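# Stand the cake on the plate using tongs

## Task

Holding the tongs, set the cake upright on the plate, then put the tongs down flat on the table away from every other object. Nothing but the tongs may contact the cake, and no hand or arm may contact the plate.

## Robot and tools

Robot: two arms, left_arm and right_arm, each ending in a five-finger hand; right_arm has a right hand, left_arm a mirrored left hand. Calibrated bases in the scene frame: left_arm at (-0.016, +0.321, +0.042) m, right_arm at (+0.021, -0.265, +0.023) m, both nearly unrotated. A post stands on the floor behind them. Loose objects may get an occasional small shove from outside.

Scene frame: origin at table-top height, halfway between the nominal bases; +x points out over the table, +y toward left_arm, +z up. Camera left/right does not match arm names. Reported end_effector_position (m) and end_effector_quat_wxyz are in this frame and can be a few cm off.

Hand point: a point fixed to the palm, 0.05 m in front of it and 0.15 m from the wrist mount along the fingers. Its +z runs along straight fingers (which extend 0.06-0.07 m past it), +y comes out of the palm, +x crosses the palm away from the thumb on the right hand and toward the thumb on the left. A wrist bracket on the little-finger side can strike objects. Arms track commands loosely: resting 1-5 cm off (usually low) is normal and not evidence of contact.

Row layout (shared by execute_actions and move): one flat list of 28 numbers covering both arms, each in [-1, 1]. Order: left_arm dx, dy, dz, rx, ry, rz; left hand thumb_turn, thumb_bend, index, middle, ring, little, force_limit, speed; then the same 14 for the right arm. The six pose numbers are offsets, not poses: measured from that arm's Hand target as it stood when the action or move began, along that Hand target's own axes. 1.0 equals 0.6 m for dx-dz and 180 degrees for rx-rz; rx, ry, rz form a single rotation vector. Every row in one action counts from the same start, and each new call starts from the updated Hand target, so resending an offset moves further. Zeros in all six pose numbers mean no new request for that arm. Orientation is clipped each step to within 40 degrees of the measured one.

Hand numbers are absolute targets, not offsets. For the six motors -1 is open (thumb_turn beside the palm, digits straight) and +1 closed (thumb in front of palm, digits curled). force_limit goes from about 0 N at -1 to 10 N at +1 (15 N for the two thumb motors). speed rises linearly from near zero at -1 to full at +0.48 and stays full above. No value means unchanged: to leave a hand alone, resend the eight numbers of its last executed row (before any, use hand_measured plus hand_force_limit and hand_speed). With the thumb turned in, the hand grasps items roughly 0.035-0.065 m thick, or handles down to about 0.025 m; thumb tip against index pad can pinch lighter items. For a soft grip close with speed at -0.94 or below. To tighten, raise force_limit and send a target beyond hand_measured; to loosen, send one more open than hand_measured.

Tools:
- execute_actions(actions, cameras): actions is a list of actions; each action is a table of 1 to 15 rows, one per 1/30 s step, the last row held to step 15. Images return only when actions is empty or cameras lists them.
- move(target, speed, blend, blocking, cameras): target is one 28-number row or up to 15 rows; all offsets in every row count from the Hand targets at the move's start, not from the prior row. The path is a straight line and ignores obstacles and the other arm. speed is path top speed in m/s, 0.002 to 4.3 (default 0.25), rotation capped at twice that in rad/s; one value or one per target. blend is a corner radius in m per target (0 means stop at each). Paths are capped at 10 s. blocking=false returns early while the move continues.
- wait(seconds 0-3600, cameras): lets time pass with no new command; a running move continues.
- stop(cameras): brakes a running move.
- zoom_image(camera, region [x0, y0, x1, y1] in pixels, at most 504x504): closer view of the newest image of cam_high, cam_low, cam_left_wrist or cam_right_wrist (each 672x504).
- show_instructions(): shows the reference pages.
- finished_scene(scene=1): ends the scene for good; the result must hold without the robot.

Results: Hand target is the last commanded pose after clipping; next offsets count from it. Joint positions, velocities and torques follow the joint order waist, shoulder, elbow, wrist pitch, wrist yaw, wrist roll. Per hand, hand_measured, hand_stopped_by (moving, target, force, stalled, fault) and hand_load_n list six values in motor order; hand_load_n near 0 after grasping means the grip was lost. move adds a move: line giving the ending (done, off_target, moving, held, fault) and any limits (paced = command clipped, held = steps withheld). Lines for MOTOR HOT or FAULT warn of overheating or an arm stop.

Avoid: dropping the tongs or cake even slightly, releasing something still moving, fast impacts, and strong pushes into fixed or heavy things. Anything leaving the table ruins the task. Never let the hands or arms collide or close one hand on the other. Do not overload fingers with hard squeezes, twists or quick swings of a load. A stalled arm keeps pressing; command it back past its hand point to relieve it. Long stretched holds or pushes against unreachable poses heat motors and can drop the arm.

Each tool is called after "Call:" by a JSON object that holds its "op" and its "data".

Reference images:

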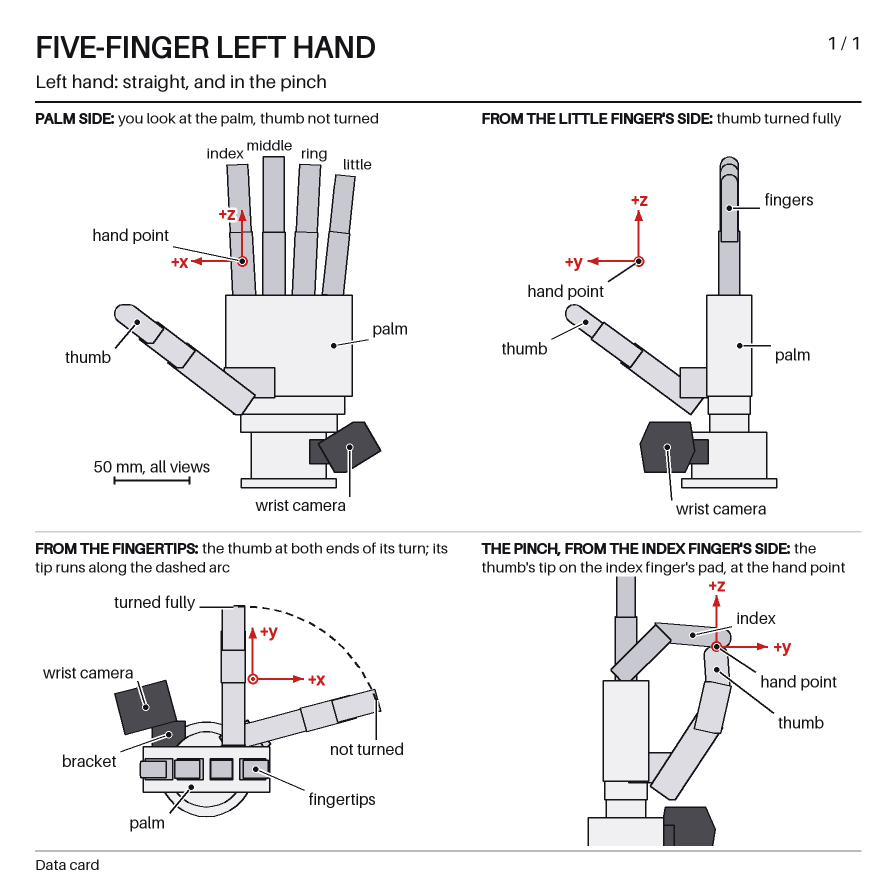

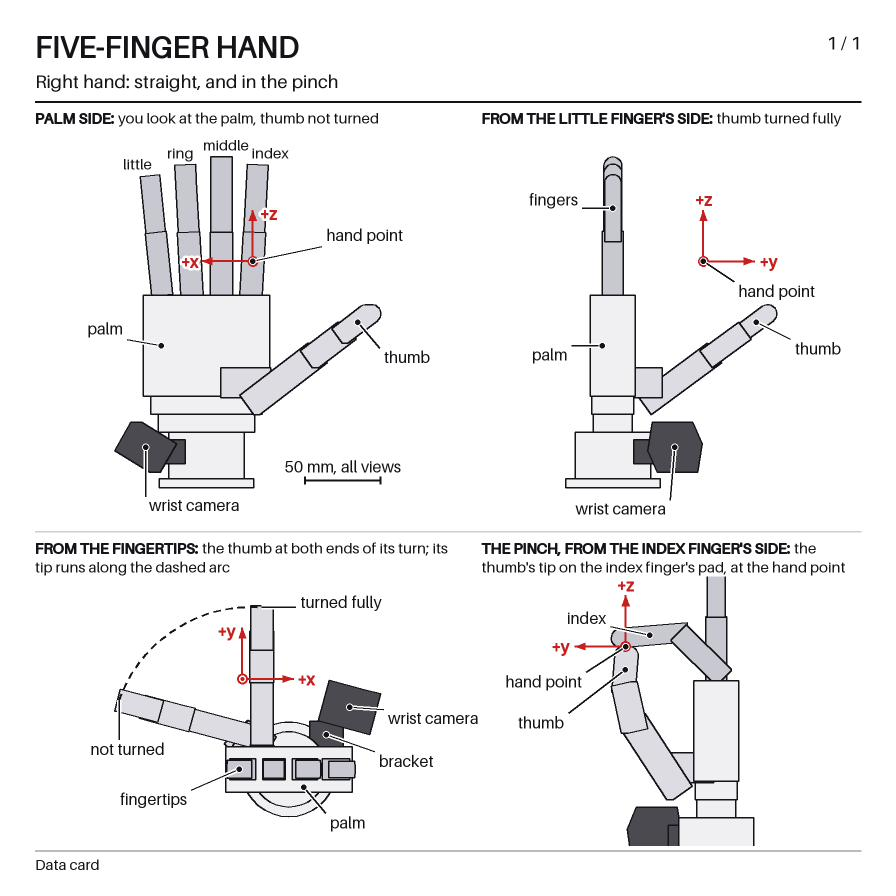

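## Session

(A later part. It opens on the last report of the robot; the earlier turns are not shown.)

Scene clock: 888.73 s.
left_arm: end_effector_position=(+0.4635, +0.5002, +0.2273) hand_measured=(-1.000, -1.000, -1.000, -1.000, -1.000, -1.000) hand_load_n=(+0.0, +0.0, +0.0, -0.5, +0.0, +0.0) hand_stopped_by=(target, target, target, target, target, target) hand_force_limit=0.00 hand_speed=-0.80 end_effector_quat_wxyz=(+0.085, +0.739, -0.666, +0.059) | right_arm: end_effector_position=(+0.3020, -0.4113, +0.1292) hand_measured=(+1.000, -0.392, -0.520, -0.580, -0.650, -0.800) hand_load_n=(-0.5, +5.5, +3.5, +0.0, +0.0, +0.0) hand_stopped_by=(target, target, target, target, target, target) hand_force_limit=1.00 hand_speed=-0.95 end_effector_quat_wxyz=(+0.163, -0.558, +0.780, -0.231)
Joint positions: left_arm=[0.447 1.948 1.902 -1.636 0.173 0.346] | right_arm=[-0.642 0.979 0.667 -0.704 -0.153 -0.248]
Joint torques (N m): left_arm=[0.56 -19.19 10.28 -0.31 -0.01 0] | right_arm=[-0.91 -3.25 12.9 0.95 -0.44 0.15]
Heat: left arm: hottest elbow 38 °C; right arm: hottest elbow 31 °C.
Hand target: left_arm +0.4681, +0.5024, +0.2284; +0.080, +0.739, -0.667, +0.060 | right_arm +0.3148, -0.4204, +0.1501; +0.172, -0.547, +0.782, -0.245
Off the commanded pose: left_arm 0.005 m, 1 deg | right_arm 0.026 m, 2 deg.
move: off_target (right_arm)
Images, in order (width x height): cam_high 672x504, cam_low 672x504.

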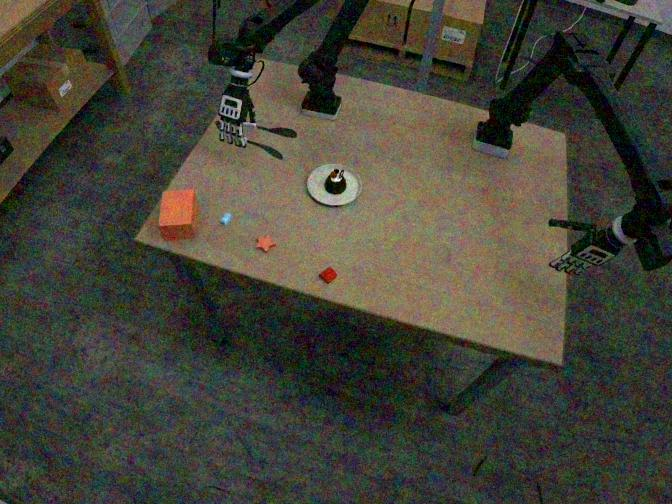

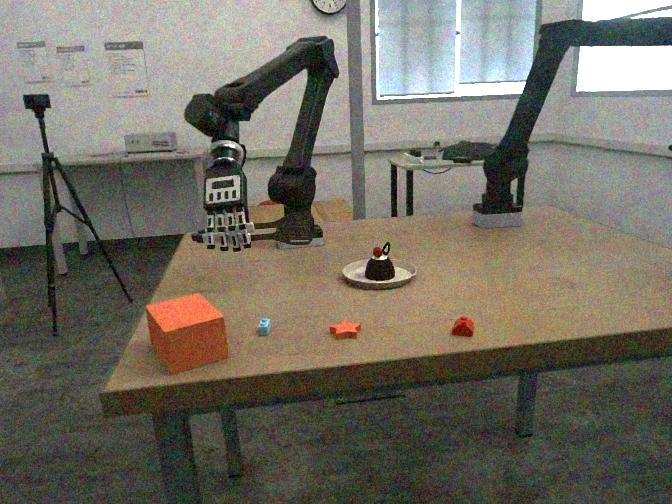

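Call:
{"op": "move", "data": {"target": [0,0,0,0,0,0,-1,-1,-1,-1,-1,-1,0,-0.8,0,0,0,0,0,0,1,-0.39,-0.52,-1,-1,-1,1.0,-0.2], "speed": 0.05, "cameras": ["cam_low"]}}

Call:
{"op": "zoom_image", "data": {"camera": "cam_low", "region": [185, 200, 265, 270]}}

Call:
{"op": "zoom_image", "data": {"camera": "cam_low", "region": [180, 180, 340, 290]}}

Scene clock: 908.43 s.
left_arm: end_effector_position=(+0.4635, +0.5002, +0.2273) hand_measured=(-1.000, -1.000, -1.000, -1.000, -1.000, -1.000) hand_load_n=(+0.0, +0.0, +0.0, +0.0, +0.0, +0.0) hand_stopped_by=(target, target, target, target, target, target) hand_force_limit=0.00 hand_speed=-0.80 end_effector_quat_wxyz=(+0.085, +0.739, -0.666, +0.059) | right_arm: end_effector_position=(+0.3020, -0.4112, +0.1292) hand_measured=(+1.000, -0.392, -0.520, -1.000, -1.000, -1.000) hand_load_n=(-0.5, +6.0, +3.5, +0.0, +0.0, +0.0) hand_stopped_by=(target, target, target, target, target, target) hand_force_limit=1.00 hand_speed=-0.20 end_effector_quat_wxyz=(+0.163, -0.557, +0.781, -0.231)
Joint positions: left_arm=[0.447 1.948 1.902 -1.636 0.173 0.346] | right_arm=[-0.642 0.979 0.667 -0.704 -0.153 -0.247]
Joint torques (N m): left_arm=[-0.21 -19.19 10.4 -0.36 0.01 0.02] | right_arm=[-0.91 -3.25 12.92 0.96 -0.44 0.17]
Heat: left arm: hottest elbow 38 °C; right arm: hottest elbow 33 °C.
Hand target: left_arm +0.4681, +0.5024, +0.2284; +0.080, +0.739, -0.667, +0.060 | right_arm +0.3149, -0.4205, +0.1502; +0.173, -0.547, +0.782, -0.245
Off the commanded pose: left_arm 0.005 m, 1 deg | right_arm 0.026 m, 2 deg.
move: done

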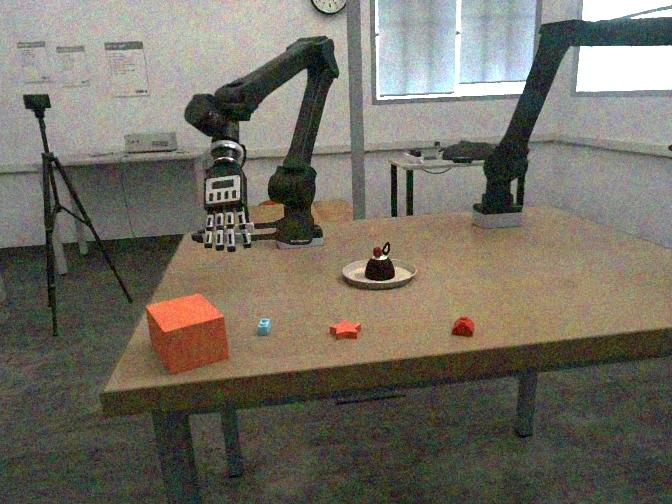

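Scaled by 6.300 from the camera's image (finer frame: 960x720).

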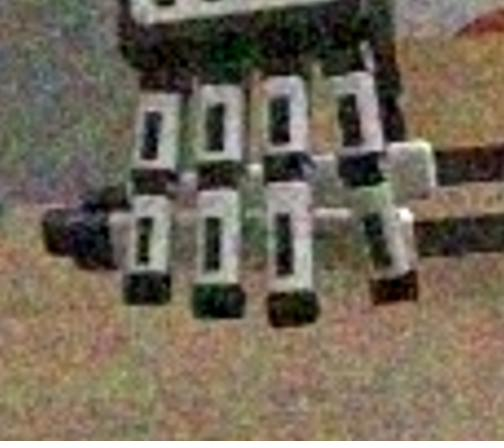

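Scaled by 3.150 from the camera's image (finer frame: 960x720).

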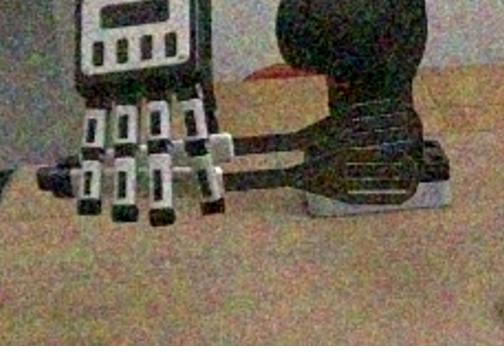

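Call:
{"op": "move", "data": {"target": [0,0,0,0,0,0,-1,-1,-1,-1,-1,-1,0,-0.8,0.0004,0.0686,0.0986,0,0.0077,-0.0054,1,-0.39,-0.52,-1,-1,-1,1.0,-0.2], "speed": 0.06, "cameras": ["cam_low", "cam_high"]}}

Call:
{"op": "zoom_image", "data": {"camera": "cam_low", "region": [180, 210, 330, 310]}}

Call:
{"op": "zoom_image", "data": {"camera": "cam_high", "region": [200, 80, 310, 190]}}

Scene clock: 921.63 s.
left_arm: end_effector_position=(+0.4635, +0.5002, +0.2273) hand_measured=(-1.000, -1.000, -1.000, -1.000, -1.000, -1.000) hand_load_n=(+0.0, +0.0, +0.0, +0.0, +0.0, +0.0) hand_stopped_by=(target, target, target, target, target, target) hand_force_limit=0.00 hand_speed=-0.80 end_effector_quat_wxyz=(+0.085, +0.739, -0.666, +0.059) | right_arm: end_effector_position=(+0.3078, -0.4208, +0.0768) hand_measured=(+1.000, -0.392, -0.520, -1.000, -1.000, -1.000) hand_load_n=(-0.5, +6.0, +3.5, +0.0, +0.0, +0.0) hand_stopped_by=(target, target, target, target, target, target) hand_force_limit=1.00 hand_speed=-0.20 end_effector_quat_wxyz=(+0.155, -0.554, +0.779, -0.248)
Joint positions: left_arm=[0.447 1.948 1.902 -1.636 0.173 0.346] | right_arm=[-0.639 1.066 0.566 -0.489 -0.124 -0.246]
Joint torques (N m): left_arm=[0.32 -19.37 10.32 -0.28 0.01 0.01] | right_arm=[0.38 -3.55 8.69 2.32 -0.15 0.17]
Heat: left arm: hottest elbow 38 °C; right arm: hottest elbow 34 °C.
Hand target: left_arm +0.4681, +0.5024, +0.2284; +0.080, +0.739, -0.667, +0.060 | right_arm +0.3149, -0.4205, +0.0781; +0.161, -0.550, +0.779, -0.253
Off the commanded pose: left_arm 0.005 m, 1 deg | right_arm 0.007 m, 1 deg.
move: done
Images, in order (width x height): cam_high 672x504, cam_low 672x504.

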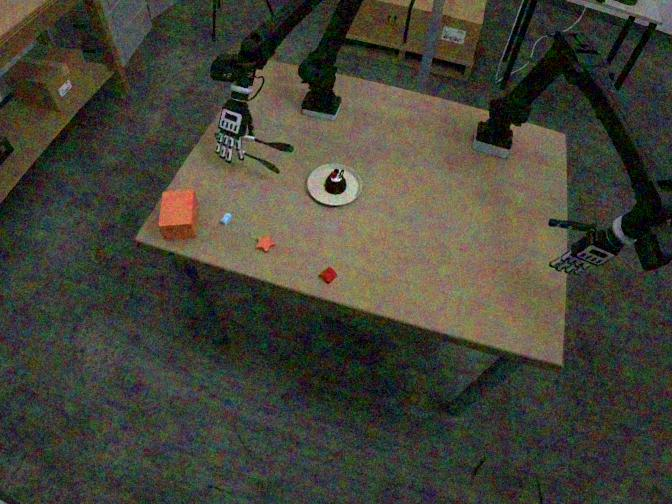

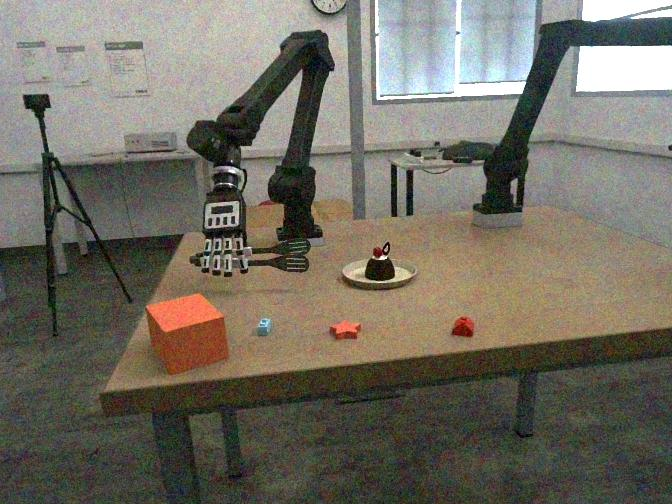

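Scaled by 3.360 from the camera's image (finer frame: 960x720).

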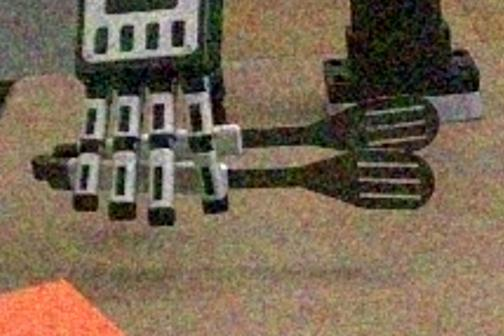

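Scaled by 4.582 from the camera's image (finer frame: 960x720).

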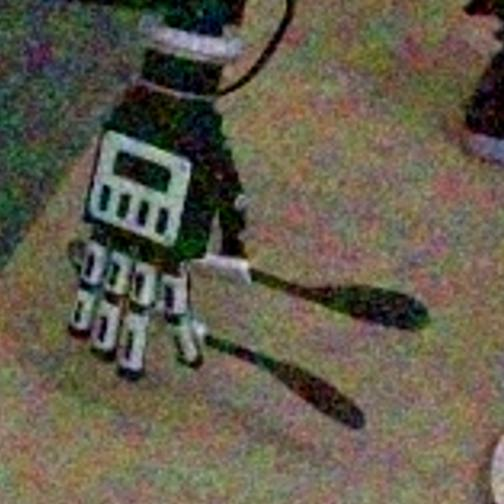

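Call:
{"op": "move", "data": {"target": [0,0,0,0,0,0,-1,-1,-1,-1,-1,-1,0,-0.8,-0.0014,0.0286,0.0409,0,0.0054,-0.0038,1,-0.39,-0.52,-1,-1,-1,1.0,-0.2], "speed": 0.04, "cameras": ["cam_low"]}}

Call:
{"op": "zoom_image", "data": {"camera": "cam_low", "region": [180, 210, 330, 310]}}

Scene clock: 935.50 s.
left_arm: end_effector_position=(+0.4635, +0.5002, +0.2273) hand_measured=(-1.000, -1.000, -1.000, -1.000, -1.000, -1.000) hand_load_n=(-0.5, +0.0, +0.0, -0.5, +0.0, +0.0) hand_stopped_by=(target, target, target, target, target, target) hand_force_limit=0.00 hand_speed=-0.80 end_effector_quat_wxyz=(+0.085, +0.739, -0.666, +0.059) | right_arm: end_effector_position=(+0.3083, -0.4214, +0.0477) hand_measured=(+1.000, -0.392, -0.520, -1.000, -1.000, -1.000) hand_load_n=(-0.5, +6.0, +3.5, +0.0, -0.5, +0.0) hand_stopped_by=(target, target, target, target, target, target) hand_force_limit=1.00 hand_speed=-0.20 end_effector_quat_wxyz=(+0.147, -0.557, +0.777, -0.254)
Joint positions: left_arm=[0.447 1.948 1.902 -1.636 0.173 0.346] | right_arm=[-0.625 1.123 0.514 -0.373 -0.1 -0.246]
Joint torques (N m): left_arm=[0.21 -19.49 10.22 -0.29 0.01 0] | right_arm=[0.44 -3.72 8.12 2.36 -0.12 0.16]
Heat: left arm: hottest elbow 38 °C; right arm: hottest elbow 34 °C.
Hand target: left_arm +0.4681, +0.5024, +0.2284; +0.080, +0.739, -0.667, +0.060 | right_arm +0.3148, -0.4204, +0.0481; +0.153, -0.553, +0.777, -0.259
Off the commanded pose: left_arm 0.005 m, 1 deg | right_arm 0.007 m, 1 deg.
move: done

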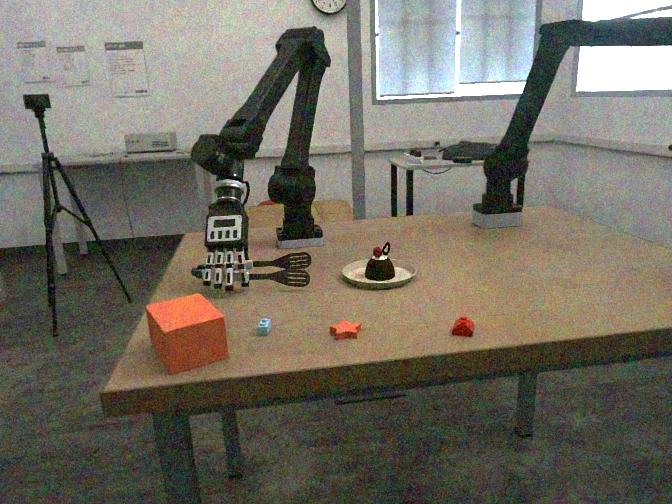

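Scaled by 3.360 from the camera's image (finer frame: 960x720).

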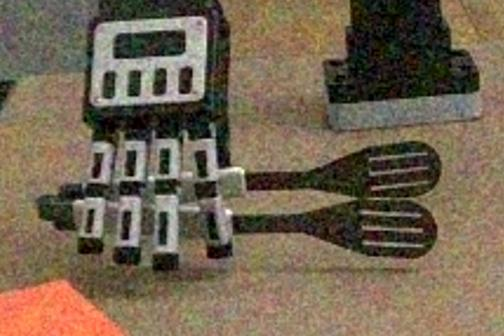

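Call:
{"op": "move", "data": {"target": [0,0,0,0,0,0,-1,-1,-1,-1,-1,-1,0,-0.8,-0.0003,0.0067,0.0095,0,0,0,1,-0.39,-0.52,-1,-1,-1,1.0,-0.2], "speed": 0.03, "cameras": ["cam_low"]}}

Call:
{"op": "zoom_image", "data": {"camera": "cam_low", "region": [180, 210, 330, 310]}}

Scene clock: 939.90 s.
left_arm: end_effector_position=(+0.4635, +0.5002, +0.2273) hand_measured=(-1.000, -1.000, -1.000, -1.000, -1.000, -1.000) hand_load_n=(+0.0, +0.0, +0.0, +0.0, +0.0, +0.0) hand_stopped_by=(target, target, target, target, target, target) hand_force_limit=0.00 hand_speed=-0.80 end_effector_quat_wxyz=(+0.085, +0.739, -0.666, +0.059) | right_arm: end_effector_position=(+0.3082, -0.4213, +0.0407) hand_measured=(+1.000, -0.392, -0.520, -1.000, -1.000, -1.000) hand_load_n=(-0.5, +6.0, +4.0, +0.0, +0.0, +0.0) hand_stopped_by=(target, target, target, target, target, target) hand_force_limit=1.00 hand_speed=-0.20 end_effector_quat_wxyz=(+0.147, -0.556, +0.777, -0.254)
Joint positions: left_arm=[0.447 1.948 1.902 -1.636 0.173 0.346] | right_arm=[-0.625 1.14 0.503 -0.346 -0.1 -0.246]
Joint torques (N m): left_arm=[0.5 -19.31 10.29 -0.32 0.02 -0.01] | right_arm=[0.38 -3.84 7.97 2.4 -0.13 0.16]
Heat: left arm: hottest elbow 38 °C; right arm: hottest elbow 34 °C.
Hand target: left_arm +0.4681, +0.5024, +0.2284; +0.080, +0.739, -0.667, +0.060 | right_arm +0.3147, -0.4205, +0.0410; +0.153, -0.553, +0.777, -0.258
Off the commanded pose: left_arm 0.005 m, 1 deg | right_arm 0.007 m, 1 deg.
move: done

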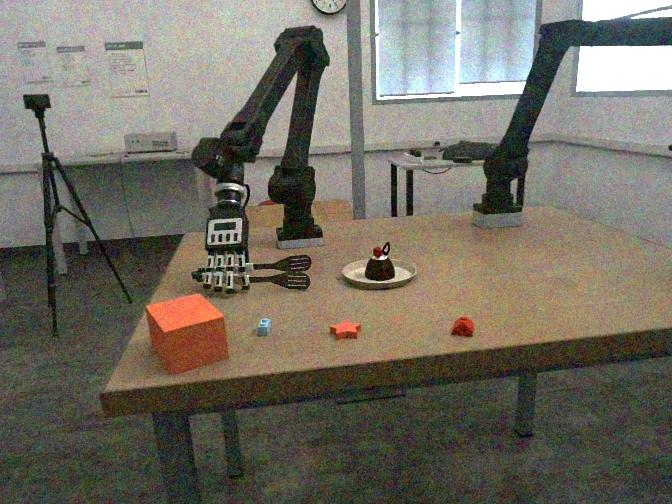

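Scaled by 3.360 from the camera's image (finer frame: 960x720).

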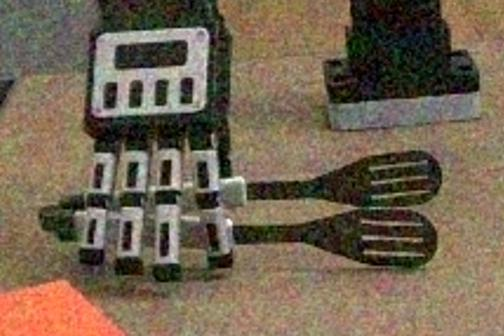

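Call:
{"op": "move", "data": {"target": [0,0,0,0,0,0,-1,-1,-1,-1,-1,-1,0,-0.8,-0.0001,0.0034,0.0048,0,0,0,1,-0.39,-0.52,-1,-1,-1,1.0,-0.2], "speed": 0.02, "cameras": ["cam_low"]}}

Call:
{"op": "zoom_image", "data": {"camera": "cam_low", "region": [180, 210, 330, 310]}}

Scene clock: 942.73 s.
left_arm: end_effector_position=(+0.4635, +0.5002, +0.2273) hand_measured=(-1.000, -1.000, -1.000, -1.000, -1.000, -1.000) hand_load_n=(+0.0, +0.0, +0.0, +0.0, +0.0, +0.0) hand_stopped_by=(target, target, target, target, target, target) hand_force_limit=0.00 hand_speed=-0.80 end_effector_quat_wxyz=(+0.085, +0.739, -0.666, +0.059) | right_arm: end_effector_position=(+0.3086, -0.4216, +0.0377) hand_measured=(+1.000, -0.392, -0.520, -1.000, -1.000, -1.000) hand_load_n=(+0.0, +6.0, +3.5, +0.0, +0.0, +0.0) hand_stopped_by=(target, target, target, target, target, target) hand_force_limit=1.00 hand_speed=-0.20 end_effector_quat_wxyz=(+0.147, -0.556, +0.777, -0.255)
Joint positions: left_arm=[0.447 1.948 1.902 -1.636 0.173 0.346] | right_arm=[-0.625 1.148 0.498 -0.332 -0.1 -0.246]
Joint torques (N m): left_arm=[0.32 -19.37 10.35 -0.36 0.02 -0.01] | right_arm=[0.38 -3.78 7.84 2.37 -0.14 0.16]
Heat: left arm: hottest elbow 38 °C; right arm: hottest elbow 34 °C.
Hand target: left_arm +0.4681, +0.5024, +0.2284; +0.080, +0.739, -0.667, +0.060 | right_arm +0.3146, -0.4206, +0.0375; +0.153, -0.553, +0.777, -0.258
Off the commanded pose: left_arm 0.005 m, 1 deg | right_arm 0.006 m, 1 deg.
move: done

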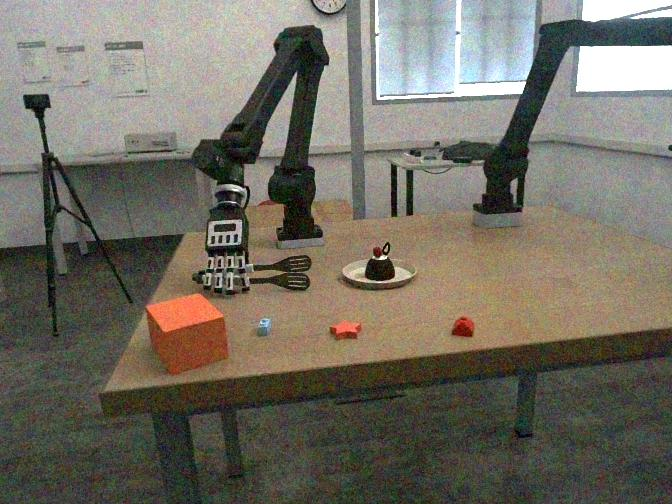

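Scaled by 3.360 from the camera's image (finer frame: 960x720).

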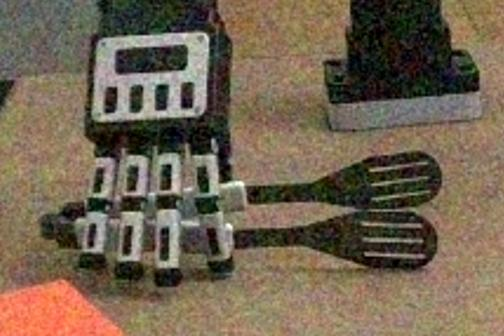

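Call:
{"op": "move", "data": {"target": [0,0,0,0,0,0,-1,-1,-1,-1,-1,-1,0,-0.8,-0.0001,0.0029,0.0041,0,0,0,1,-0.39,-0.52,-1,-1,-1,1.0,-0.2], "speed": 0.02, "cameras": ["cam_low"]}}

Call:
{"op": "zoom_image", "data": {"camera": "cam_low", "region": [180, 210, 330, 310]}}

Scene clock: 945.87 s.
left_arm: end_effector_position=(+0.4635, +0.5002, +0.2273) hand_measured=(-1.000, -1.000, -1.000, -1.000, -1.000, -1.000) hand_load_n=(+0.0, -0.5, +0.0, +0.0, +0.0, +0.0) hand_stopped_by=(target, target, target, target, target, target) hand_force_limit=0.00 hand_speed=-0.80 end_effector_quat_wxyz=(+0.085, +0.739, -0.666, +0.059) | right_arm: end_effector_position=(+0.3088, -0.4218, +0.0350) hand_measured=(+1.000, -0.392, -0.520, -1.000, -1.000, -1.000) hand_load_n=(-0.5, +6.0, +3.5, +0.0, +0.0, +0.0) hand_stopped_by=(target, target, target, target, target, target) hand_force_limit=1.00 hand_speed=-0.20 end_effector_quat_wxyz=(+0.147, -0.556, +0.777, -0.255)
Joint positions: left_arm=[0.447 1.948 1.902 -1.636 0.173 0.346] | right_arm=[-0.625 1.155 0.494 -0.319 -0.1 -0.246]
Joint torques (N m): left_arm=[0.38 -19.43 10.26 -0.24 0.01 -0.01] | right_arm=[0.32 -3.78 7.77 2.37 -0.15 0.15]
Heat: left arm: hottest elbow 38 °C; right arm: hottest elbow 34 °C.
Hand target: left_arm +0.4681, +0.5024, +0.2284; +0.080, +0.739, -0.667, +0.060 | right_arm +0.3146, -0.4207, +0.0346; +0.153, -0.553, +0.777, -0.258
Off the commanded pose: left_arm 0.005 m, 1 deg | right_arm 0.006 m, 1 deg.
move: done

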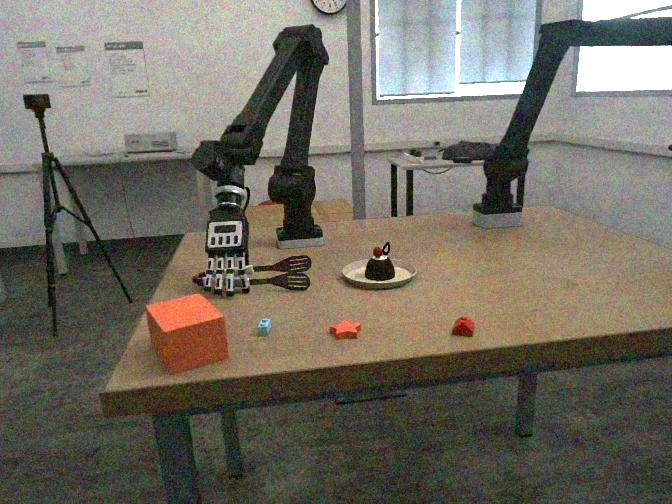

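Scaled by 3.360 from the camera's image (finer frame: 960x720).

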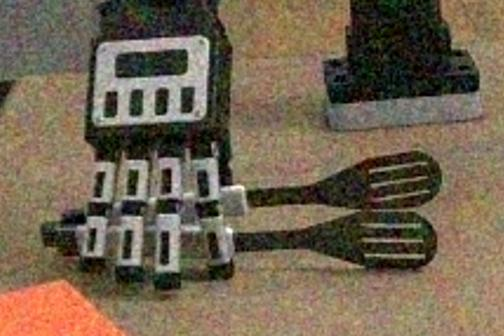

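Call:
{"op": "move", "data": {"target": [0,0,0,0,0,0,-1,-1,-1,-1,-1,-1,0,-0.8,-0.0001,0.0034,0.0048,0,0,0,1,-0.39,-0.52,-1,-1,-1,1.0,-0.2], "speed": 0.02, "cameras": ["cam_low"]}}

Call:
{"op": "zoom_image", "data": {"camera": "cam_low", "region": [180, 210, 330, 310]}}

Scene clock: 949.67 s.
left_arm: end_effector_position=(+0.4635, +0.5002, +0.2273) hand_measured=(-1.000, -1.000, -1.000, -1.000, -1.000, -1.000) hand_load_n=(+0.0, +0.0, +0.0, +0.0, +0.0, +0.0) hand_stopped_by=(target, target, target, target, target, target) hand_force_limit=0.00 hand_speed=-0.80 end_effector_quat_wxyz=(+0.085, +0.739, -0.666, +0.059) | right_arm: end_effector_position=(+0.3109, -0.4232, +0.0342) hand_measured=(+1.000, -0.392, -0.520, -1.000, -1.000, -1.000) hand_load_n=(-0.5, +6.0, +3.0, +0.0, +0.0, +0.0) hand_stopped_by=(target, target, target, target, target, target) hand_force_limit=1.00 hand_speed=-0.20 end_effector_quat_wxyz=(+0.149, -0.556, +0.776, -0.259)
Joint positions: left_arm=[0.447 1.948 1.902 -1.636 0.173 0.346] | right_arm=[-0.625 1.16 0.492 -0.304 -0.1 -0.245]
Joint torques (N m): left_arm=[0.21 -19.08 10.36 -0.36 0.02 0.01] | right_arm=[0.32 -3.49 7.47 2.32 -0.15 0.14]
Heat: left arm: hottest elbow 38 °C; right arm: hottest elbow 34 °C.
Hand target: left_arm +0.4681, +0.5024, +0.2284; +0.080, +0.739, -0.667, +0.060 | right_arm +0.3145, -0.4208, +0.0310; +0.153, -0.553, +0.777, -0.258
Off the commanded pose: left_arm 0.005 m, 1 deg | right_arm 0.005 m, 1 deg.
move: done

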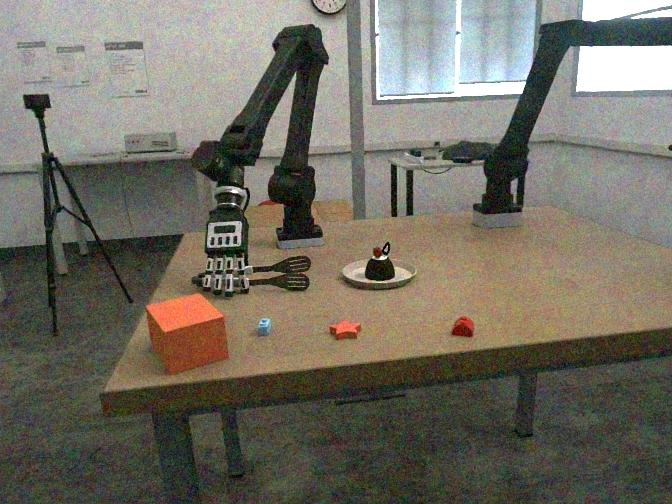

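Scaled by 3.360 from the camera's image (finer frame: 960x720).

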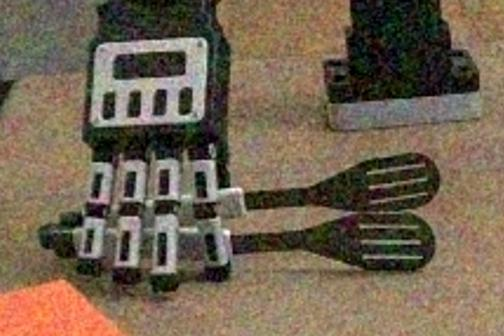

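Call:
{"op": "move", "data": {"target": [[0,0,0,0,0,0,-1,-1,-1,-1,-1,-1,0,-0.8,0,-0.0029,-0.0041,0,0,0,1,-0.39,-0.52,-1,-1,-1,1.0,-0.2],[0,0,0,0,0,0,-1,-1,-1,-1,-1,-1,0,-0.8,0,-0.0029,-0.0041,0,0,0,1,-0.50,-0.60,-1,-1,-1,1.0,-0.92]], "speed": 0.02, "cameras": ["cam_low"]}}

Call:
{"op": "zoom_image", "data": {"camera": "cam_low", "region": [180, 210, 330, 310]}}

Scene clock: 956.23 s.
left_arm: end_effector_position=(+0.4635, +0.5002, +0.2273) hand_measured=(-1.000, -1.000, -1.000, -1.000, -1.000, -1.000) hand_load_n=(+0.0, -0.5, +0.0, +0.0, +0.0, +0.0) hand_stopped_by=(target, target, target, target, target, target) hand_force_limit=0.00 hand_speed=-0.80 end_effector_quat_wxyz=(+0.085, +0.739, -0.666, +0.059) | right_arm: end_effector_position=(+0.3109, -0.4231, +0.0342) hand_measured=(+1.000, -0.502, -0.600, -1.000, -1.000, -1.000) hand_load_n=(-0.5, +3.0, +2.0, +0.0, +0.0, +0.0) hand_stopped_by=(target, target, target, target, target, target) hand_force_limit=1.00 hand_speed=-0.92 end_effector_quat_wxyz=(+0.149, -0.555, +0.776, -0.259)
Joint positions: left_arm=[0.447 1.948 1.902 -1.636 0.173 0.346] | right_arm=[-0.625 1.16 0.492 -0.304 -0.1 -0.245]
Joint torques (N m): left_arm=[0.32 -19.55 10.29 -0.32 0.04 -0.01] | right_arm=[0.32 -4.13 7.82 1.81 -0.14 0.14]
Heat: left arm: hottest elbow 38 °C; right arm: hottest elbow 34 °C.
Hand target: left_arm +0.4681, +0.5024, +0.2284; +0.080, +0.739, -0.667, +0.060 | right_arm +0.3145, -0.4206, +0.0340; +0.153, -0.553, +0.777, -0.258
Off the commanded pose: left_arm 0.005 m, 1 deg | right_arm 0.004 m, 1 deg.
move: done

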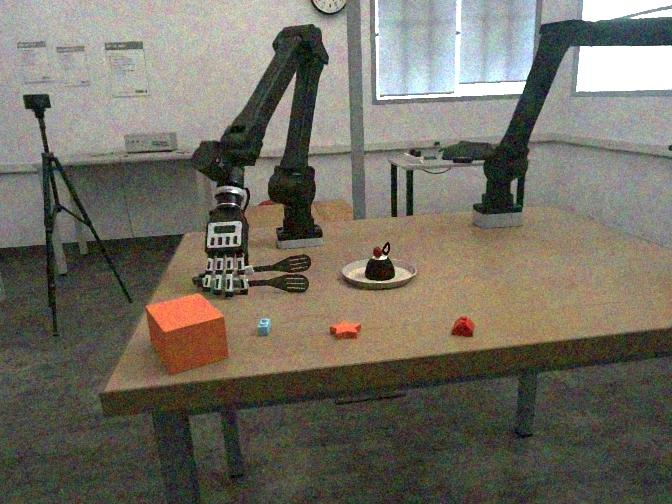

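Scaled by 3.360 from the camera's image (finer frame: 960x720).

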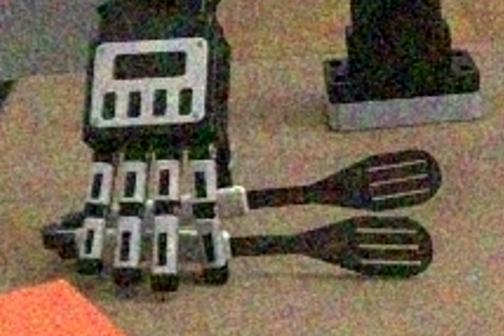

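Continue opening in small steps.

Call:
{"op": "move", "data": {"target": [[0,0,0,0,0,0,-1,-1,-1,-1,-1,-1,0,-0.8,0,0,0,0,0,0,1,-0.60,-0.68,-1,-1,-1,1.0,-0.92],[0,0,0,0,0,0,-1,-1,-1,-1,-1,-1,0,-0.8,0,0,0,0,0,0,1,-0.68,-0.74,-1,-1,-1,1.0,-0.92]], "speed": 0.02, "cameras": ["cam_low"]}}

Call:
{"op": "zoom_image", "data": {"camera": "cam_low", "region": [180, 210, 330, 310]}}

Scene clock: 960.97 s.
left_arm: end_effector_position=(+0.4635, +0.5002, +0.2273) hand_measured=(-1.000, -1.000, -1.000, -1.000, -1.000, -1.000) hand_load_n=(+0.0, +0.0, +0.0, +0.0, +0.0, +0.0) hand_stopped_by=(target, target, target, target, target, target) hand_force_limit=0.00 hand_speed=-0.80 end_effector_quat_wxyz=(+0.085, +0.739, -0.666, +0.059) | right_arm: end_effector_position=(+0.3110, -0.4231, +0.0342) hand_measured=(+1.000, -0.680, -0.740, -1.000, -1.000, -1.000) hand_load_n=(+0.0, -0.5, +0.0, +0.0, +0.0, +0.0) hand_stopped_by=(target, target, target, target, target, target) hand_force_limit=1.00 hand_speed=-0.92 end_effector_quat_wxyz=(+0.149, -0.555, +0.776, -0.259)
Joint positions: left_arm=[0.447 1.948 1.902 -1.636 0.173 0.346] | right_arm=[-0.625 1.16 0.492 -0.304 -0.1 -0.244]
Joint torques (N m): left_arm=[0.5 -19.55 10.37 -0.36 0.02 0] | right_arm=[0.32 -4.13 7.82 1.81 -0.14 0.14]
Heat: left arm: hottest elbow 38 °C; right arm: hottest elbow 34 °C.
Hand target: left_arm +0.4681, +0.5024, +0.2284; +0.080, +0.739, -0.667, +0.060 | right_arm +0.3146, -0.4206, +0.0340; +0.153, -0.553, +0.777, -0.258
Off the commanded pose: left_arm 0.005 m, 1 deg | right_arm 0.004 m, 1 deg.
move: done

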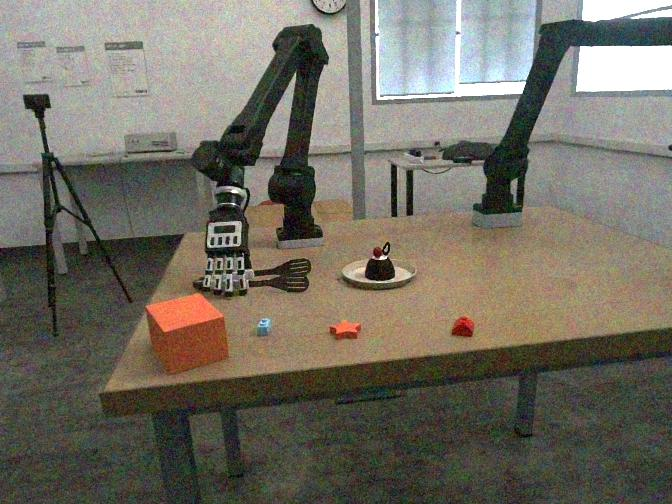

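Scaled by 3.360 from the camera's image (finer frame: 960x720).

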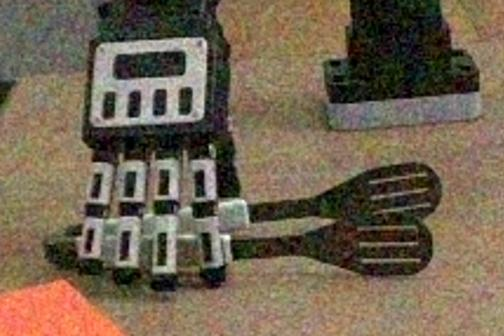

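Call:
{"op": "move", "data": {"target": [[0,0,0,0,0,0,-1,-1,-1,-1,-1,-1,0,-0.8,0,0,0,0,0,0,1,-1,-1,-1,-1,-1,1.0,-0.7],[0,0,0,0,0,0,-1,-1,-1,-1,-1,-1,0,-0.8,0,0,-0.05,0,0,0,1,-1,-1,-1,-1,-1,1.0,-0.7]], "speed": 0.04, "cameras": ["cam_low"]}}

Call:
{"op": "zoom_image", "data": {"camera": "cam_low", "region": [180, 210, 330, 310]}}

Scene clock: 967.00 s.
left_arm: end_effector_position=(+0.4635, +0.5002, +0.2273) hand_measured=(-1.000, -1.000, -1.000, -1.000, -1.000, -1.000) hand_load_n=(+0.0, +0.0, +0.0, +0.0, +0.0, +0.0) hand_stopped_by=(target, target, target, target, target, target) hand_force_limit=0.00 hand_speed=-0.80 end_effector_quat_wxyz=(+0.085, +0.739, -0.666, +0.059) | right_arm: end_effector_position=(+0.2993, -0.4146, +0.0562) hand_measured=(+1.000, -1.000, -1.000, -1.000, -1.000, -1.000) hand_load_n=(+0.0, +0.0, -0.5, +0.0, +0.0, +0.0) hand_stopped_by=(target, target, target, target, target, target) hand_force_limit=1.00 hand_speed=-0.70 end_effector_quat_wxyz=(+0.151, -0.555, +0.775, -0.261)
Joint positions: left_arm=[0.447 1.948 1.902 -1.636 0.173 0.346] | right_arm=[-0.625 1.054 0.492 -0.404 -0.102 -0.244]
Joint torques (N m): left_arm=[0.38 -19.31 10.3 -0.32 0 0.01] | right_arm=[-0.5 -4.07 8.55 0.96 -0.32 0.03]
Heat: left arm: hottest elbow 38 °C; right arm: hottest elbow 34 °C.
Hand target: left_arm +0.4681, +0.5024, +0.2284; +0.080, +0.739, -0.667, +0.060 | right_arm +0.2989, -0.4137, +0.0586; +0.153, -0.553, +0.777, -0.258
Off the commanded pose: left_arm 0.005 m, 1 deg | right_arm 0.003 m, 1 deg.
move: done

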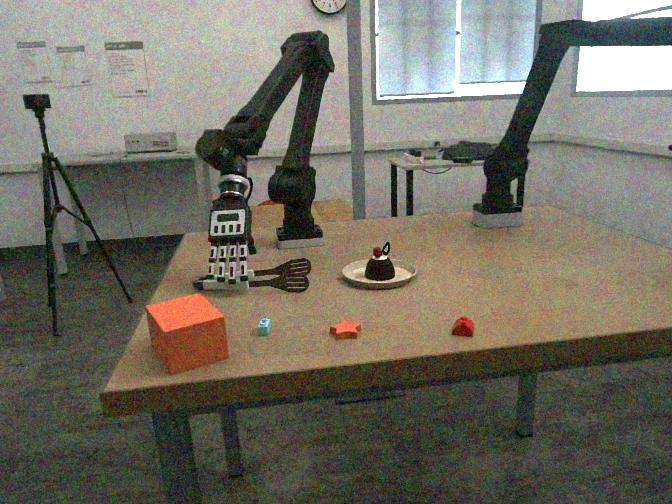

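Scaled by 3.360 from the camera's image (finer frame: 960x720).

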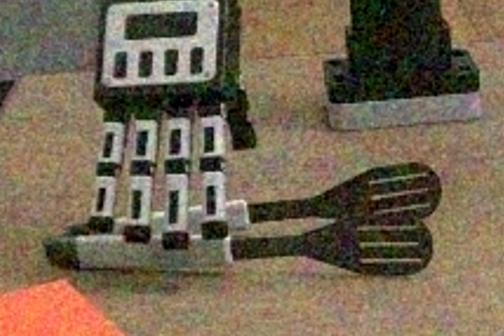

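Call:
{"op": "move", "data": {"target": [0,0,0,0,0,0,-1,-1,-1,-1,-1,-1,0,-0.8,0,0,-0.25,0,0,0,1,-1,-1,-1,-1,-1,1.0,-0.7], "speed": 0.1, "cameras": ["cam_low","cam_high"]}}

Call:
{"op": "zoom_image", "data": {"camera": "cam_low", "region": [180, 210, 430, 310]}}

Call:
{"op": "zoom_image", "data": {"camera": "cam_high", "region": [200, 80, 370, 220]}}

Scene clock: 972.27 s.
left_arm: end_effector_position=(+0.4635, +0.5002, +0.2273) hand_measured=(-1.000, -1.000, -1.000, -1.000, -1.000, -1.000) hand_load_n=(+0.0, +0.0, +0.0, +0.0, +0.0, +0.0) hand_stopped_by=(target, target, target, target, target, target) hand_force_limit=0.00 hand_speed=-0.80 end_effector_quat_wxyz=(+0.085, +0.739, -0.666, +0.059) | right_arm: end_effector_position=(+0.2160, -0.3721, +0.1622) hand_measured=(+1.000, -1.000, -1.000, -1.000, -1.000, -1.000) hand_load_n=(+0.0, +0.0, +0.0, +0.0, +0.0, +0.0) hand_stopped_by=(target, target, target, target, target, target) hand_force_limit=1.00 hand_speed=-0.70 end_effector_quat_wxyz=(+0.149, -0.552, +0.784, -0.243)
Joint positions: left_arm=[0.447 1.948 1.902 -1.636 0.173 0.346] | right_arm=[-0.708 0.618 0.601 -0.994 -0.152 -0.3]
Joint torques (N m): left_arm=[0.21 -19.25 10.33 -0.35 0.02 0.01] | right_arm=[-1.14 0.56 12.71 0.9 -0.37 -0.2]
Heat: left arm: hottest elbow 38 °C; right arm: hottest elbow 34 °C.
Hand target: left_arm +0.4681, +0.5024, +0.2284; +0.080, +0.739, -0.667, +0.060 | right_arm +0.2204, -0.3788, +0.1815; +0.153, -0.553, +0.777, -0.258
Off the commanded pose: left_arm 0.005 m, 1 deg | right_arm 0.021 m, 2 deg.
move: off_target (right_arm)
Images, in order (width x height): cam_high 672x504, cam_low 672x504.

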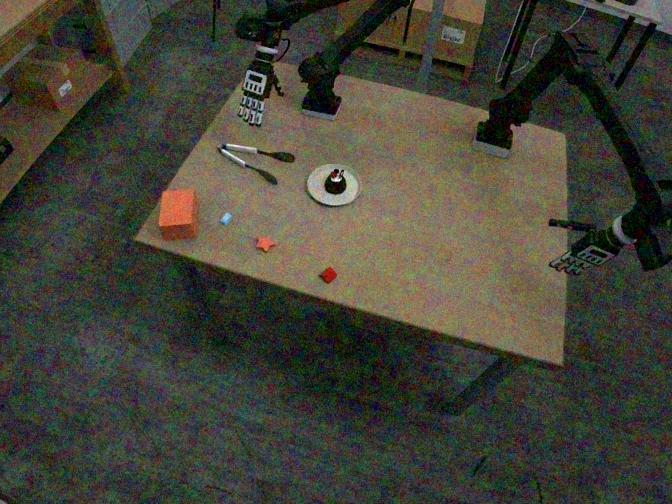

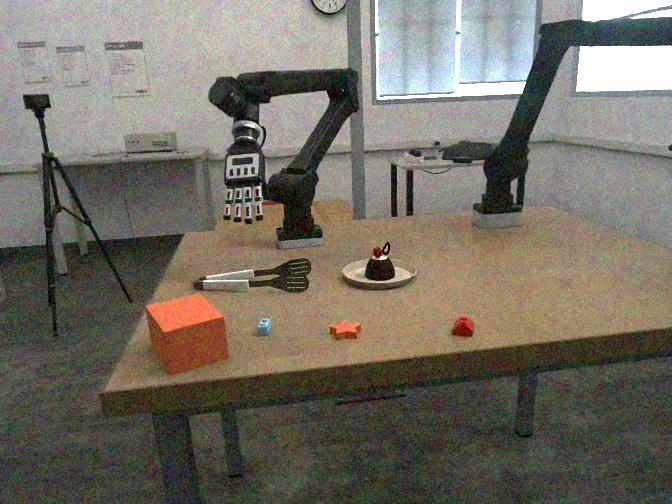

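Scaled by 2.016 from the camera's image (finer frame: 960x720).

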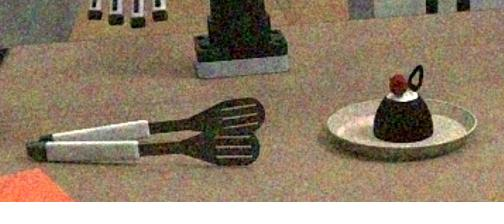

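Scaled by 2.965 from the camera's image (finer frame: 960x720).

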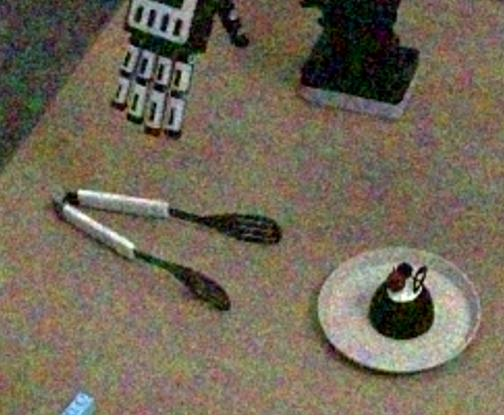

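Call:
{"op": "finished_scene", "data": {}}

The scene is finished: the task was done.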